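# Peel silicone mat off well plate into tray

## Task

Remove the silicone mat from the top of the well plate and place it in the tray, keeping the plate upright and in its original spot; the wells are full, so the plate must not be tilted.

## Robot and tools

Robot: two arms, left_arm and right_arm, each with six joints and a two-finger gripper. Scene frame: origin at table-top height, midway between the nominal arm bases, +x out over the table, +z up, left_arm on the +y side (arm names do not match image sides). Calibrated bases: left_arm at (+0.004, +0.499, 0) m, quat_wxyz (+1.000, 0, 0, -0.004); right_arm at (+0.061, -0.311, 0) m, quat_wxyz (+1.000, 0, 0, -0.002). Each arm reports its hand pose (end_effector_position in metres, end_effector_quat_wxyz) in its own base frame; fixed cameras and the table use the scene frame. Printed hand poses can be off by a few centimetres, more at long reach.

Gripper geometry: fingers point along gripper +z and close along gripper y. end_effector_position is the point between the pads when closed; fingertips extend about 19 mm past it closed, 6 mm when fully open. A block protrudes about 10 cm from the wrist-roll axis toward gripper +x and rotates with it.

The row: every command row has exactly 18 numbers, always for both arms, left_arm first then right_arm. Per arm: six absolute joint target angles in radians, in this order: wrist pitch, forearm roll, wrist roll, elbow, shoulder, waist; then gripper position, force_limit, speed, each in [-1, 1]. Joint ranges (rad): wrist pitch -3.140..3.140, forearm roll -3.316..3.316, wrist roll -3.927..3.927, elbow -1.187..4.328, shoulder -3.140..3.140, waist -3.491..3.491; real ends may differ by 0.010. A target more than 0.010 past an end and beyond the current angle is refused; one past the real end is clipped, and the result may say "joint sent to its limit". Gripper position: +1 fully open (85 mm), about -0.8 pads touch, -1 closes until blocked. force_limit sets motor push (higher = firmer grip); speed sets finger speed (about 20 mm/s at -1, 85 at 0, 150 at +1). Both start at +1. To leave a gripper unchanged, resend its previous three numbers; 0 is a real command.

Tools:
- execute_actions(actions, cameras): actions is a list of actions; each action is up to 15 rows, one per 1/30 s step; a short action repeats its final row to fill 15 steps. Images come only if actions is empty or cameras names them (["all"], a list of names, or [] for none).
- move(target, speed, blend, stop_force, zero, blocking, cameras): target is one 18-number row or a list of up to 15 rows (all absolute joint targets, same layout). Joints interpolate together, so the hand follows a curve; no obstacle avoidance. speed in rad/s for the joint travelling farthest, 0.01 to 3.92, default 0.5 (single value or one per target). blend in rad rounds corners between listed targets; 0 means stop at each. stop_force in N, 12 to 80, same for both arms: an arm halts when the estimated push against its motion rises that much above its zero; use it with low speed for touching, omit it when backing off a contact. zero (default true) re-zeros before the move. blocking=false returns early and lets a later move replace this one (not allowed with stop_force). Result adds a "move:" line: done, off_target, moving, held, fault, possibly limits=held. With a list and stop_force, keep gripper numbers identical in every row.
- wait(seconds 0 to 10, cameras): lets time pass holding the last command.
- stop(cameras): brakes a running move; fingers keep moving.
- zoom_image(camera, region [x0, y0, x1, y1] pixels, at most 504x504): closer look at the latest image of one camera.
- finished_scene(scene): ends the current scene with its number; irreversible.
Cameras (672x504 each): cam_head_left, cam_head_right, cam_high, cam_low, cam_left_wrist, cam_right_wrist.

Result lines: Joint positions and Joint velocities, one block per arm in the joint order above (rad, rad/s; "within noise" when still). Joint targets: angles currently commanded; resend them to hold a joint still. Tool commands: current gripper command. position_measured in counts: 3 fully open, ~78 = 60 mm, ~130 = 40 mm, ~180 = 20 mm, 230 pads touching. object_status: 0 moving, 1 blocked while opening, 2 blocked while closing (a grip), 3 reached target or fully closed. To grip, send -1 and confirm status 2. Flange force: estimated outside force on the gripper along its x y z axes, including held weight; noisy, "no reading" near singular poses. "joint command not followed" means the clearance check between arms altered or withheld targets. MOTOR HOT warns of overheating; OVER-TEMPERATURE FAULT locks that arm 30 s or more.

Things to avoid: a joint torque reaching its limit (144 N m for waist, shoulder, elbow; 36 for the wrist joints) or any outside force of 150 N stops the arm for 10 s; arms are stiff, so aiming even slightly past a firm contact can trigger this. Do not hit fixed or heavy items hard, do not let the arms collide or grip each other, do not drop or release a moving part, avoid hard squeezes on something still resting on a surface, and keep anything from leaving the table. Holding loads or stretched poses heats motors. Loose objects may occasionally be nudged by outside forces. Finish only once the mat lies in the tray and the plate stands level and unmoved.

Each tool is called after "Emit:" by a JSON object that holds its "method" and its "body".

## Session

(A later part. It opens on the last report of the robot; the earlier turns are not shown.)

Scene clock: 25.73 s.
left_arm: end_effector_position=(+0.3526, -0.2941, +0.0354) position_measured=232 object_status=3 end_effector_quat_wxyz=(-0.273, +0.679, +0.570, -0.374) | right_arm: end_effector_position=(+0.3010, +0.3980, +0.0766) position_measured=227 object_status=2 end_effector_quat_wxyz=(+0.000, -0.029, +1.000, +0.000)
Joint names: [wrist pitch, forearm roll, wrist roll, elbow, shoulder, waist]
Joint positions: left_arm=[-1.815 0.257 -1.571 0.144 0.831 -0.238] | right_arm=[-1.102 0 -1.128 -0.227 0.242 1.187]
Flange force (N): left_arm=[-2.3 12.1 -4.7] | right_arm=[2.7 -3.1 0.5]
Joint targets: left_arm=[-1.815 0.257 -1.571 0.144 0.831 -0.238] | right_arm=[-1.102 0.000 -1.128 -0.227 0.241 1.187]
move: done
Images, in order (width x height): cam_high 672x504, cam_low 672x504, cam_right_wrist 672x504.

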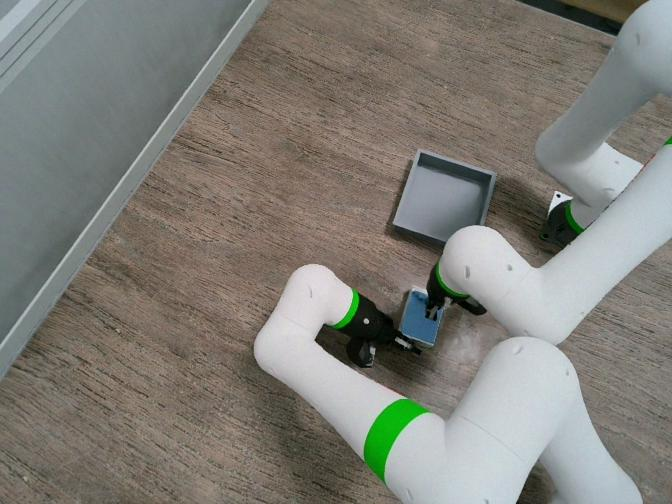

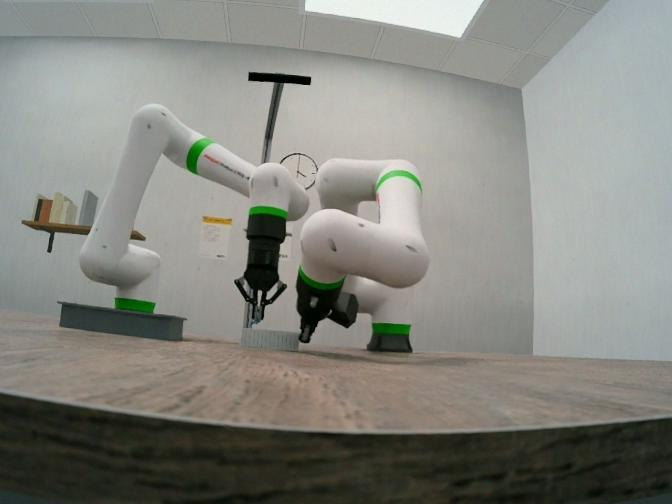

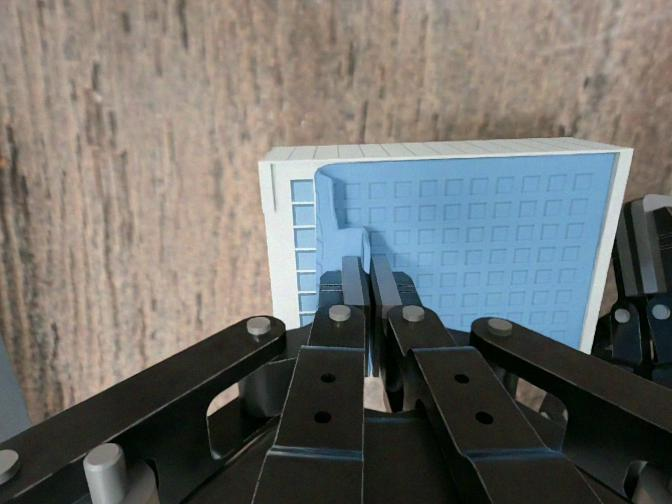

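Emit:
{"method": "move", "body": {"target": [[-1.8158,0.2452,-1.571,0.1344,0.8235,-0.2125,-1,-0.5,0,-1.1389,0,-1.1549,-0.143,0.2889,1.2139,-1,-0.3,-0.8],[-1.8158,0.2452,-1.571,0.1344,0.8235,-0.2125,-1,-0.5,0,-1.1872,0,-1.186,-0.0318,0.3518,1.245,-1,-0.3,-0.8]], "speed": 0.06, "blend": 0.01, "cameras": ["cam_right_wrist","cam_low","cam_high"]}}

Emit:
{"method": "zoom_image", "body": {"camera": "cam_low", "region": [200, 230, 400, 380]}}

Emit:
{"method": "zoom_image", "body": {"camera": "cam_high", "region": [320, 250, 520, 400]}}

Scene clock: 27.80 s.
left_arm: end_effector_position=(+0.3559, -0.2814, +0.0359) position_measured=232 object_status=3 end_effector_quat_wxyz=(-0.273, +0.673, +0.577, -0.374) | right_arm: end_effector_position=(+0.2992, +0.4278, +0.0850) position_measured=227 object_status=2 end_effector_quat_wxyz=(+0.000, -0.029, +1.000, +0.000)
Joint names: [wrist pitch, forearm roll, wrist roll, elbow, shoulder, waist]
Joint positions: left_arm=[-1.816 0.246 -1.571 0.135 0.824 -0.213] | right_arm=[-1.136 0 -1.153 -0.149 0.286 1.212]
Flange force (N): left_arm=[-4.7 12.7 -4.5] | right_arm=[2.6 -3.5 1.7]
Joint targets: left_arm=[-1.816 0.246 -1.571 0.135 0.824 -0.213] | right_arm=[-1.136 0.000 -1.153 -0.149 0.286 1.212]
move: held (right_arm; a check stopped the path); path passed 0 of 2 targets; limits=held; right_arm: the elbow is farthest, 0.117 rad from its target
joint command not followed: on one or more control steps a check withheld the commanded joint targets of the right arm, and it was not sent them on those steps.
cause: the commanded joint targets, or the way to them, would bring a part of the robot too close to another arm (a part of this arm just beyond the forearm roll and a part of the left arm just beyond the shoulder, 8 mm apart when this arm was first held).
Images, in order (width x height): cam_high 672x504, cam_low 672x504, cam_right_wrist 672x504.

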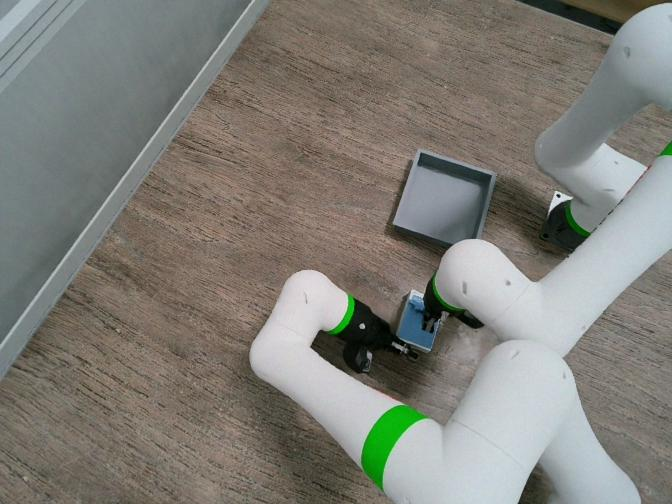

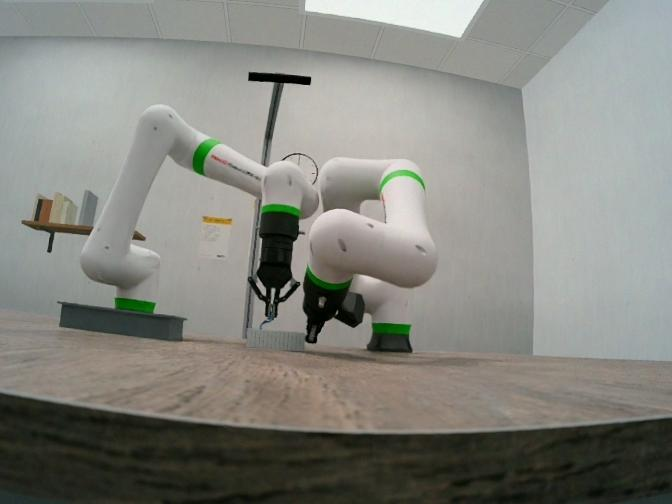

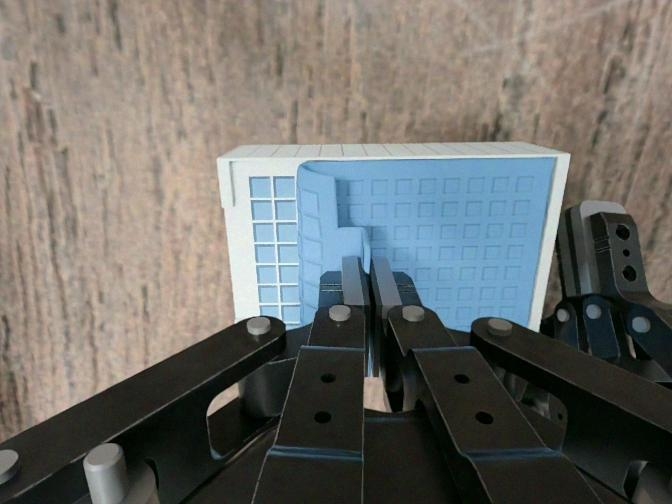

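Scaled by 2.520 from the camera's 672x504 image, which has a finer 960x720 frame.

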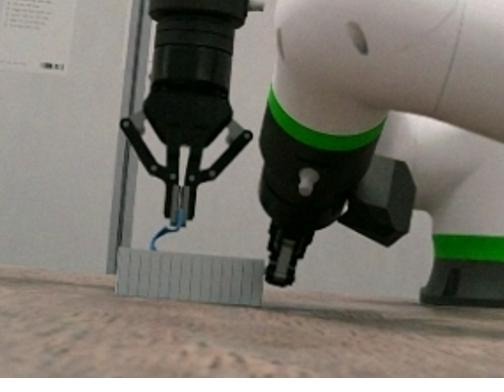

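Scaled by 2.520 from the camera's 672x504 image, which has a finer 960x720 frame.

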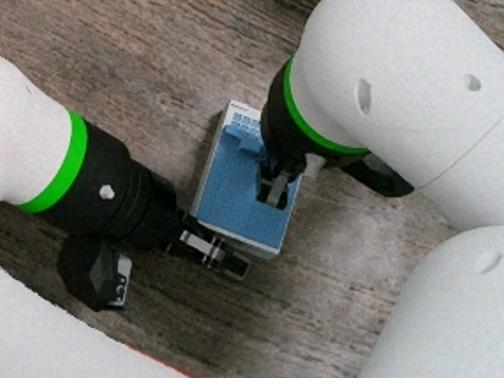

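Emit:
{"method": "move", "body": {"target": [[-1.8158,0.2452,-1.571,0.1344,0.8235,-0.2125,-1,-0.5,0,-0.7053,-0.5437,-0.606,-0.3433,0.0807,1.0062,-1,-0.3,-0.8],[-1.8158,0.2452,-1.571,0.1344,0.8235,-0.2125,-1,-0.5,0,-0.6898,-0.4716,-0.75,-0.2298,0.1627,1.102,-1,-0.3,-0.8]], "speed": [0.15,0.06], "blend": 0.01, "cameras": ["cam_right_wrist","cam_low","cam_high"]}}

Emit:
{"method": "zoom_image", "body": {"camera": "cam_low", "region": [200, 230, 400, 380]}}

Emit:
{"method": "zoom_image", "body": {"camera": "cam_high", "region": [320, 250, 520, 400]}}

Scene clock: 35.27 s.
left_arm: end_effector_position=(+0.3560, -0.2811, +0.0359) position_measured=232 object_status=3 end_effector_quat_wxyz=(-0.273, +0.673, +0.578, -0.374) | right_arm: end_effector_position=(+0.2942, +0.5015, +0.1105) position_measured=227 object_status=2 end_effector_quat_wxyz=(-0.009, -0.029, +0.953, +0.300)
Joint names: [wrist pitch, forearm roll, wrist roll, elbow, shoulder, waist]
Joint positions: left_arm=[-1.816 0.245 -1.571 0.134 0.823 -0.212] | right_arm=[-0.694 -0.492 -0.709 -0.262 0.14 1.075]
Flange force (N): left_arm=[-3.9 12.7 -4.7] | right_arm=[3.2 -0.9 0.6]
Joint targets: left_arm=[-1.816 0.245 -1.571 0.134 0.824 -0.213] | right_arm=[-0.694 -0.492 -0.709 -0.262 0.140 1.075]
move: held (right_arm; a check stopped the path); path passed 1 of 2 targets; limits=held; right_arm: the wrist roll is farthest, 0.041 rad from its target
joint command not followed: on one or more control steps a check withheld the commanded joint targets of the right arm, and it was not sent them on those steps.
cause: the commanded joint targets, or the way to them, would bring a part of the robot too close to another arm (this arm's gripper and the left arm's gripper, 8 mm apart when this arm was first held).
Images, in order (width x height): cam_high 672x504, cam_low 672x504, cam_right_wrist 672x504.

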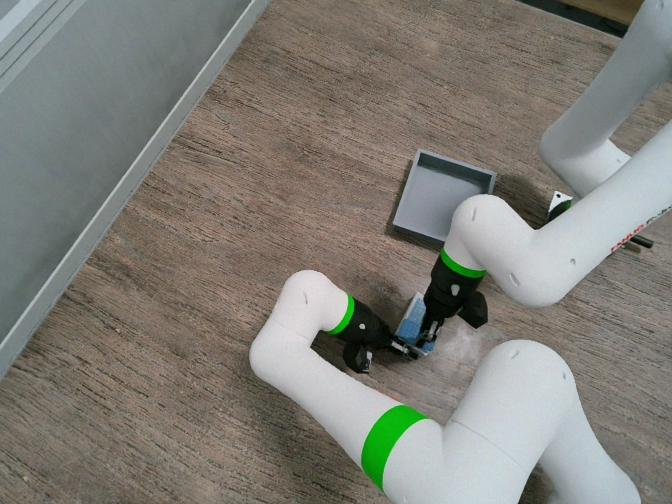

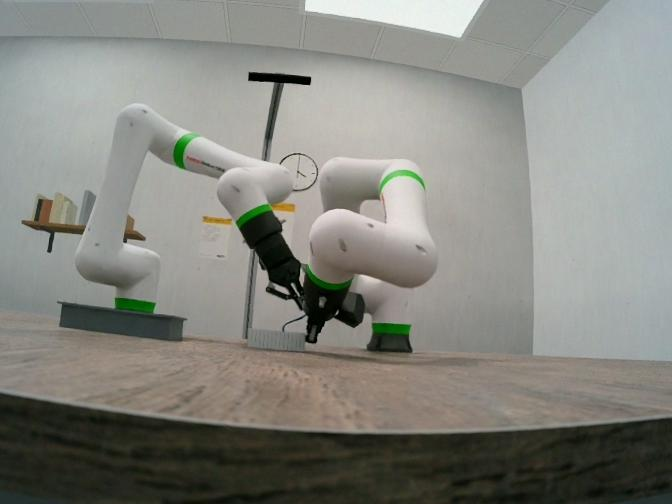

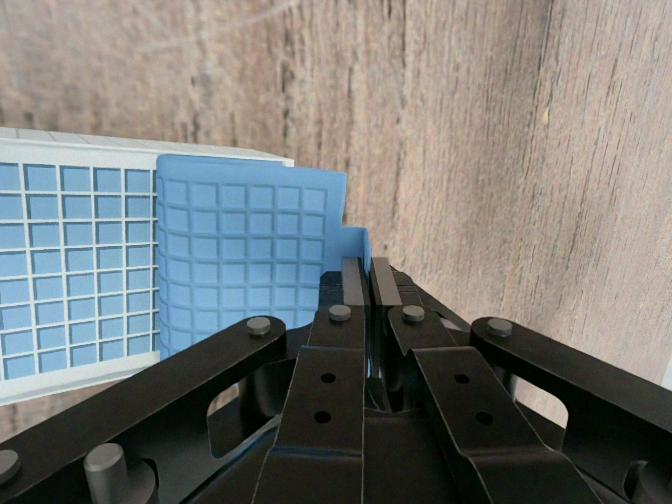

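Scaled by 2.520 from the camera's 672x504 image, which has a finer 960x720 frame.

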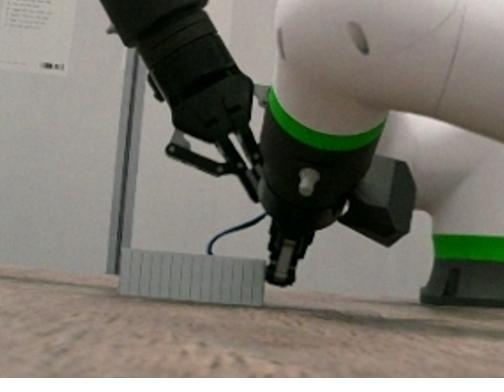

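Scaled by 2.520 from the camera's 672x504 image, which has a finer 960x720 frame.

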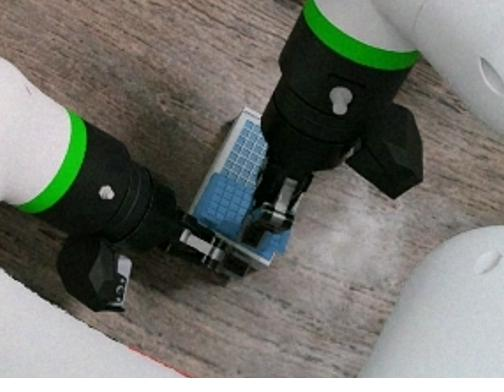

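Emit:
{"method": "move", "body": {"target": [[-1.8158,0.2452,-1.571,0.1344,0.8235,-0.2125,-1,-0.5,0,-0.7799,-0.4331,-0.7962,-0.2267,0.0712,1.0901,-1,-0.3,-0.8]], "speed": 0.06, "cameras": ["cam_right_wrist","cam_low","cam_high"]}}

Emit:
{"method": "zoom_image", "body": {"camera": "cam_low", "region": [200, 230, 400, 380]}}

Scene clock: 37.83 s.
left_arm: end_effector_position=(+0.3560, -0.2811, +0.0359) position_measured=232 object_status=3 end_effector_quat_wxyz=(-0.273, +0.673, +0.578, -0.374) | right_arm: end_effector_position=(+0.2901, +0.5006, +0.1598) position_measured=227 object_status=2 end_effector_quat_wxyz=(-0.009, -0.029, +0.953, +0.301)
Joint names: [wrist pitch, forearm roll, wrist roll, elbow, shoulder, waist]
Joint positions: left_arm=[-1.816 0.245 -1.571 0.134 0.823 -0.212] | right_arm=[-0.78 -0.433 -0.796 -0.227 0.071 1.09]
Flange force (N): left_arm=[-3.4 12.8 -4.6] | right_arm=[3.5 -2.2 0.8]
Joint targets: left_arm=[-1.816 0.245 -1.571 0.134 0.824 -0.213] | right_arm=[-0.780 -0.433 -0.796 -0.227 0.071 1.090]
move: done
Images, in order (width x height): cam_high 672x504, cam_low 672x504, cam_right_wrist 672x504.

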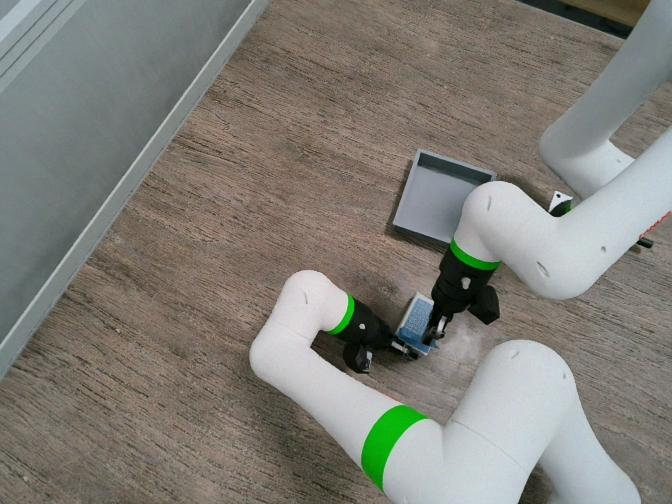

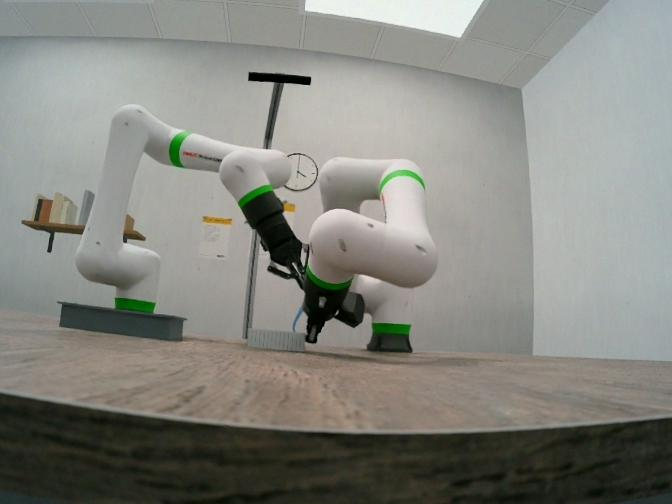

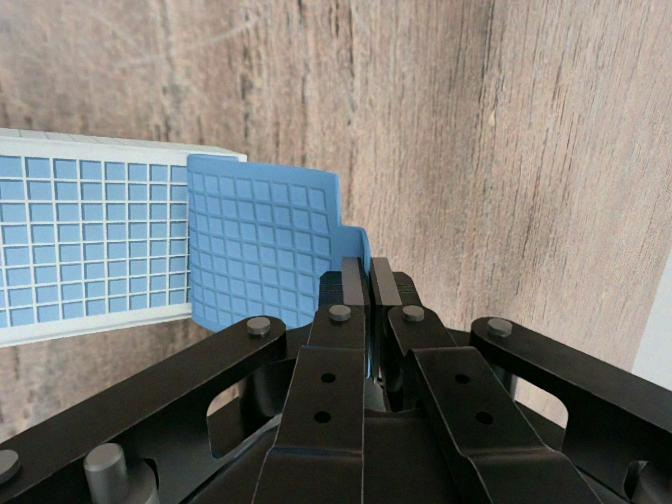

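Scaled by 2.520 from the camera's 672x504 image, which has a finer 960x720 frame.

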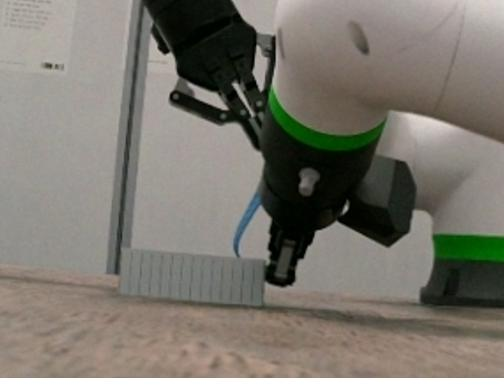

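Emit:
{"method": "move", "body": {"target": [-1.8158,0.2452,-1.571,0.1344,0.8235,-0.2125,-1,-0.5,0,-0.8258,-0.3683,-0.9085,-0.0959,0.1275,1.1506,-1,-0.3,-0.8], "speed": 0.06, "cameras": ["cam_right_wrist","cam_low"]}}

Emit:
{"method": "zoom_image", "body": {"camera": "cam_low", "region": [200, 230, 400, 380]}}

Scene clock: 40.47 s.
left_arm: end_effector_position=(+0.3560, -0.2811, +0.0359) position_measured=232 object_status=3 end_effector_quat_wxyz=(-0.273, +0.673, +0.578, -0.374) | right_arm: end_effector_position=(+0.2882, +0.5504, +0.1949) position_measured=227 object_status=2 end_effector_quat_wxyz=(-0.008, -0.030, +0.953, +0.301)
Joint names: [wrist pitch, forearm roll, wrist roll, elbow, shoulder, waist]
Joint positions: left_arm=[-1.816 0.245 -1.571 0.134 0.823 -0.212] | right_arm=[-0.826 -0.368 -0.908 -0.096 0.127 1.151]
Flange force (N): left_arm=[-3.7 12.7 -4.5] | right_arm=[3.9 -2.1 0.4]
Joint targets: left_arm=[-1.816 0.245 -1.571 0.134 0.824 -0.213] | right_arm=[-0.826 -0.368 -0.908 -0.096 0.128 1.151]
move: done
Images, in order (width x height): cam_low 672x504, cam_right_wrist 672x504.

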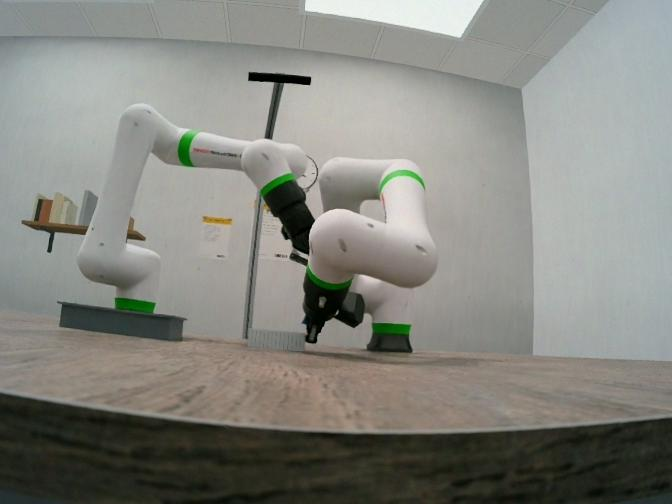

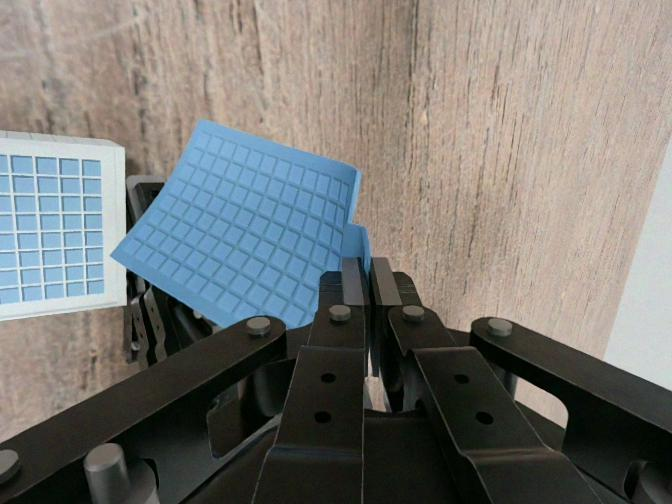

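Scaled by 2.520 from the camera's 672x504 image, which has a finer 960x720 frame.

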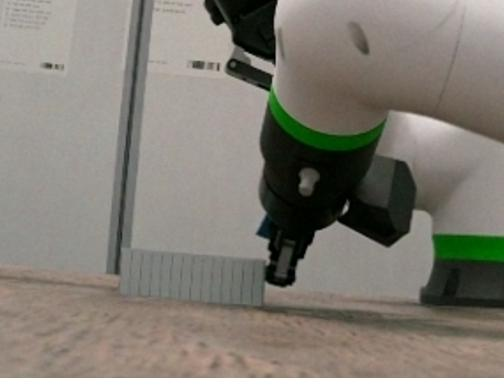

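Emit:
{"method": "move", "body": {"target": [[-1.8158,0.2452,-1.571,0.1344,0.8235,-0.2125,-1,-0.5,0,-1.847,0,-1.288,0.274,-0.002,1.288,-1,-0.3,-0.8],[-1.8177,0.2006,-1.571,0.0982,0.795,-0.1,-1,-0.5,0,-1.5543,0,-0.5658,-0.2964,-0.2799,0.5658,-1,-0.3,-0.8]], "speed": [0.4,0.5], "blend": 0.08, "cameras": ["cam_right_wrist","cam_head_left","cam_low","cam_high"]}}

Scene clock: 45.67 s.
left_arm: end_effector_position=(+0.3693, -0.2258, +0.0374) position_measured=232 object_status=3 end_effector_quat_wxyz=(-0.270, +0.642, +0.611, -0.376) | right_arm: end_effector_position=(+0.3370, +0.0601, +0.2596) position_measured=227 object_status=2 end_effector_quat_wxyz=(+0.000, +0.000, +1.000, +0.000)
Joint names: [wrist pitch, forearm roll, wrist roll, elbow, shoulder, waist]
Joint positions: left_arm=[-1.818 0.201 -1.571 0.098 0.795 -0.1] | right_arm=[-1.554 0 -0.566 -0.296 -0.28 0.566]
Flange force (N): left_arm=[-4.5 11.8 -4.4] | right_arm=[3.1 -0.3 2.6]
Joint targets: left_arm=[-1.818 0.201 -1.571 0.098 0.795 -0.100] | right_arm=[-1.554 0.000 -0.566 -0.296 -0.280 0.566]
move: done
Images, in order (width x height): cam_head_left 672x504, cam_high 672x504, cam_low 672x504, cam_right_wrist 672x504.

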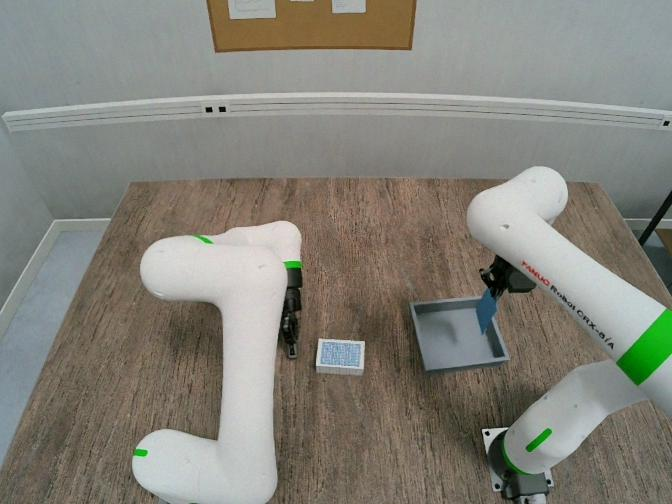

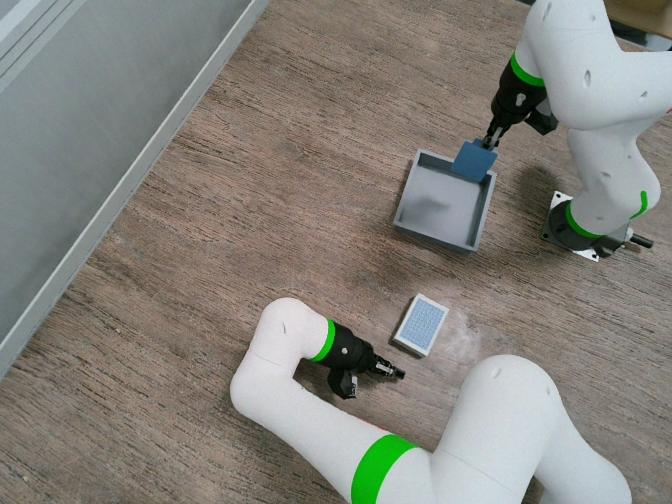

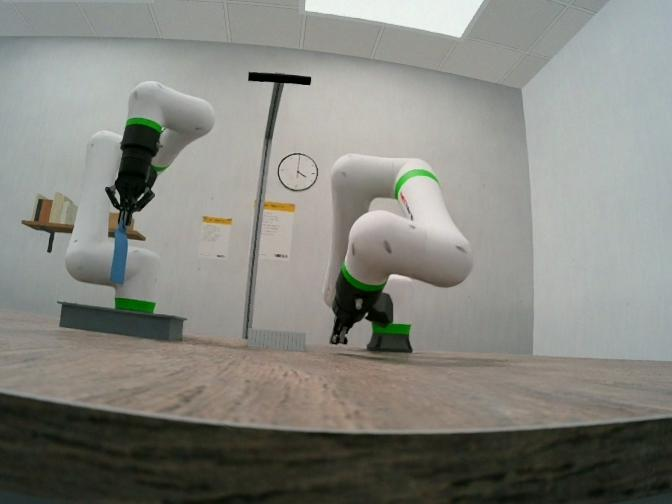

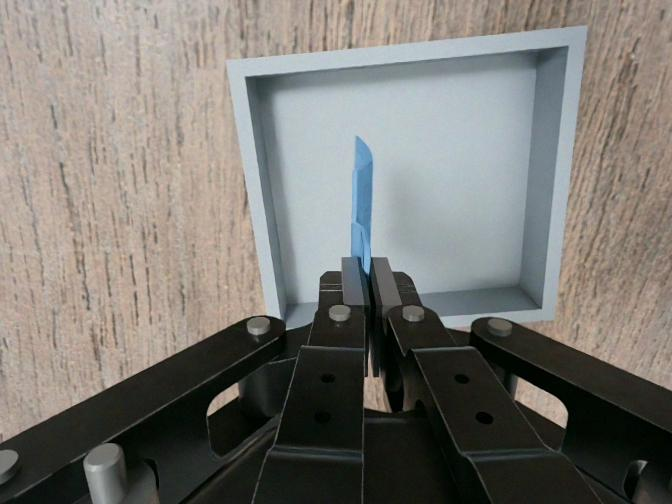

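Emit:
{"method": "move", "body": {"target": [[-1.8177,0.2006,-1.571,0.0982,0.4,0.1,-1,-0.5,0,-1.3227,0,-0.5658,-0.4948,-0.2467,0.5658,-1,-0.3,-0.8],[-1.8177,0.2006,-1.571,0.0982,0.4,0.1,-1,-0.5,0,-1.0135,0,-0.7789,-0.6055,-0.0482,0.7789,-1,-0.3,-0.8],[-1.8177,0.2006,-1.571,0.0982,0.4,0.1,-1,-0.5,0,-1.0135,0,-0.7789,-0.6055,-0.0482,0.7789,-0.2,-0.3,-0.9]], "speed": [0.4,0.15,0.1], "blend": [0.02,0,0], "cameras": ["cam_right_wrist","cam_low"]}}

Scene clock: 50.67 s.
left_arm: end_effector_position=(+0.4335, -0.1452, +0.1988) position_measured=232 object_status=3 end_effector_quat_wxyz=(-0.107, +0.641, +0.712, -0.267) | right_arm: end_effector_position=(+0.3370, +0.1500, +0.0547) position_measured=154 object_status=0 end_effector_quat_wxyz=(+0.000, +0.000, +1.000, +0.000)
Joint names: [wrist pitch, forearm roll, wrist roll, elbow, shoulder, waist]
Joint positions: left_arm=[-1.818 0.201 -1.571 0.098 0.4 0.1] | right_arm=[-1.013 0 -0.779 -0.606 -0.048 0.779]
Flange force (N): left_arm=[-5.5 11.0 -4.1] | right_arm=[3.6 -0.5 0.9]
Joint targets: left_arm=[-1.818 0.201 -1.571 0.098 0.400 0.100] | right_arm=[-1.014 0.000 -0.779 -0.605 -0.048 0.779]
move: done
Images, in order (width x height): cam_low 672x504, cam_right_wrist 672x504.

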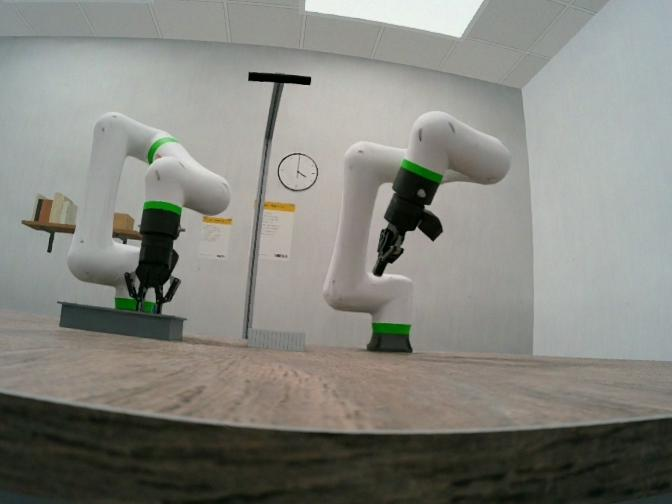

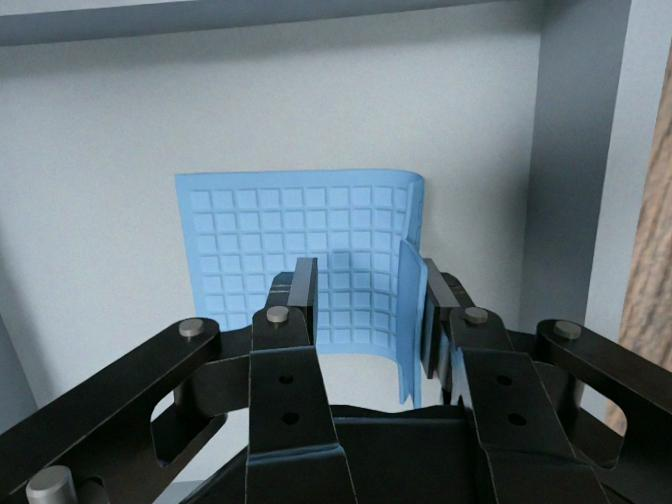

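Emit:
{"method": "move", "body": {"target": [-1.8177,0.2006,-1.571,0.0982,0.4,0.1,-1,-0.5,0,-1.3943,0,-0.7789,-0.3682,-0.1917,0.7789,-0.2,-0.3,-0.9], "speed": 0.3, "cameras": ["cam_right_wrist","cam_head_left","cam_high"]}}

Scene clock: 52.47 s.
left_arm: end_effector_position=(+0.4335, -0.1452, +0.1988) position_measured=232 object_status=3 end_effector_quat_wxyz=(-0.107, +0.641, +0.712, -0.267) | right_arm: end_effector_position=(+0.3370, +0.1500, +0.1996) position_measured=154 object_status=3 end_effector_quat_wxyz=(+0.000, +0.000, +1.000, +0.000)
Joint names: [wrist pitch, forearm roll, wrist roll, elbow, shoulder, waist]
Joint positions: left_arm=[-1.818 0.201 -1.571 0.098 0.4 0.1] | right_arm=[-1.394 0 -0.779 -0.368 -0.192 0.779]
Flange force (N): left_arm=[-5.2 10.5 -3.8] | right_arm=[3.8 -0.6 2.4]
Joint targets: left_arm=[-1.818 0.201 -1.571 0.098 0.400 0.100] | right_arm=[-1.394 0.000 -0.779 -0.368 -0.192 0.779]
move: done
Images, in order (width x height): cam_head_left 672x504, cam_high 672x504, cam_right_wrist 672x504.

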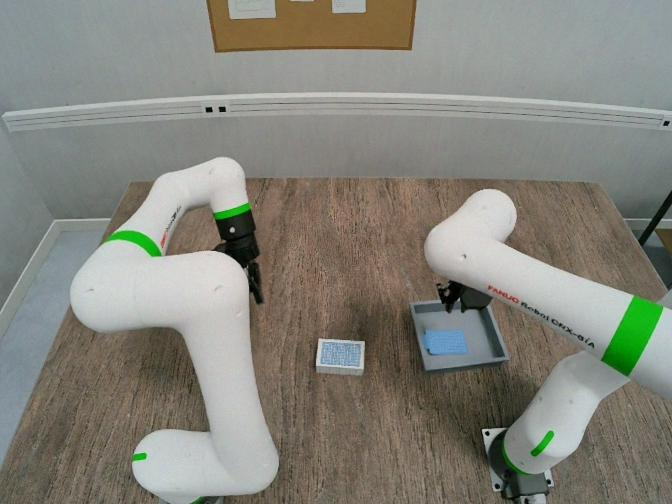

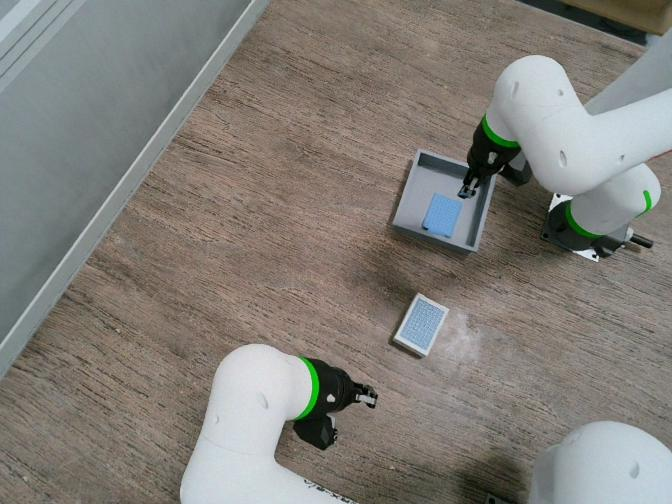

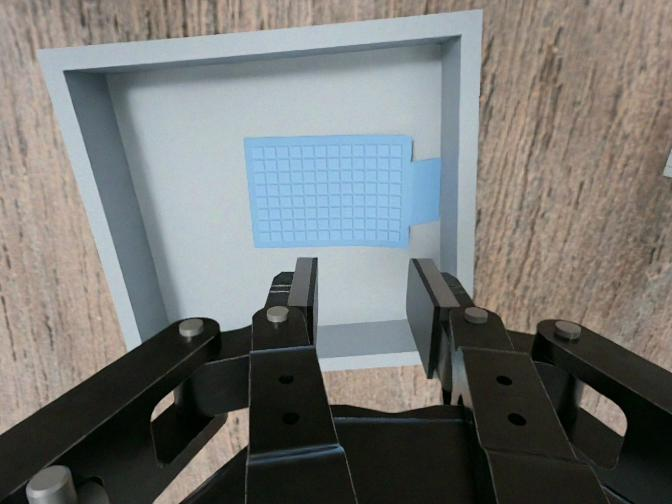

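Emit:
{"method": "finished_scene", "body": {"scene": 1}}

The scene is finished: the task was done.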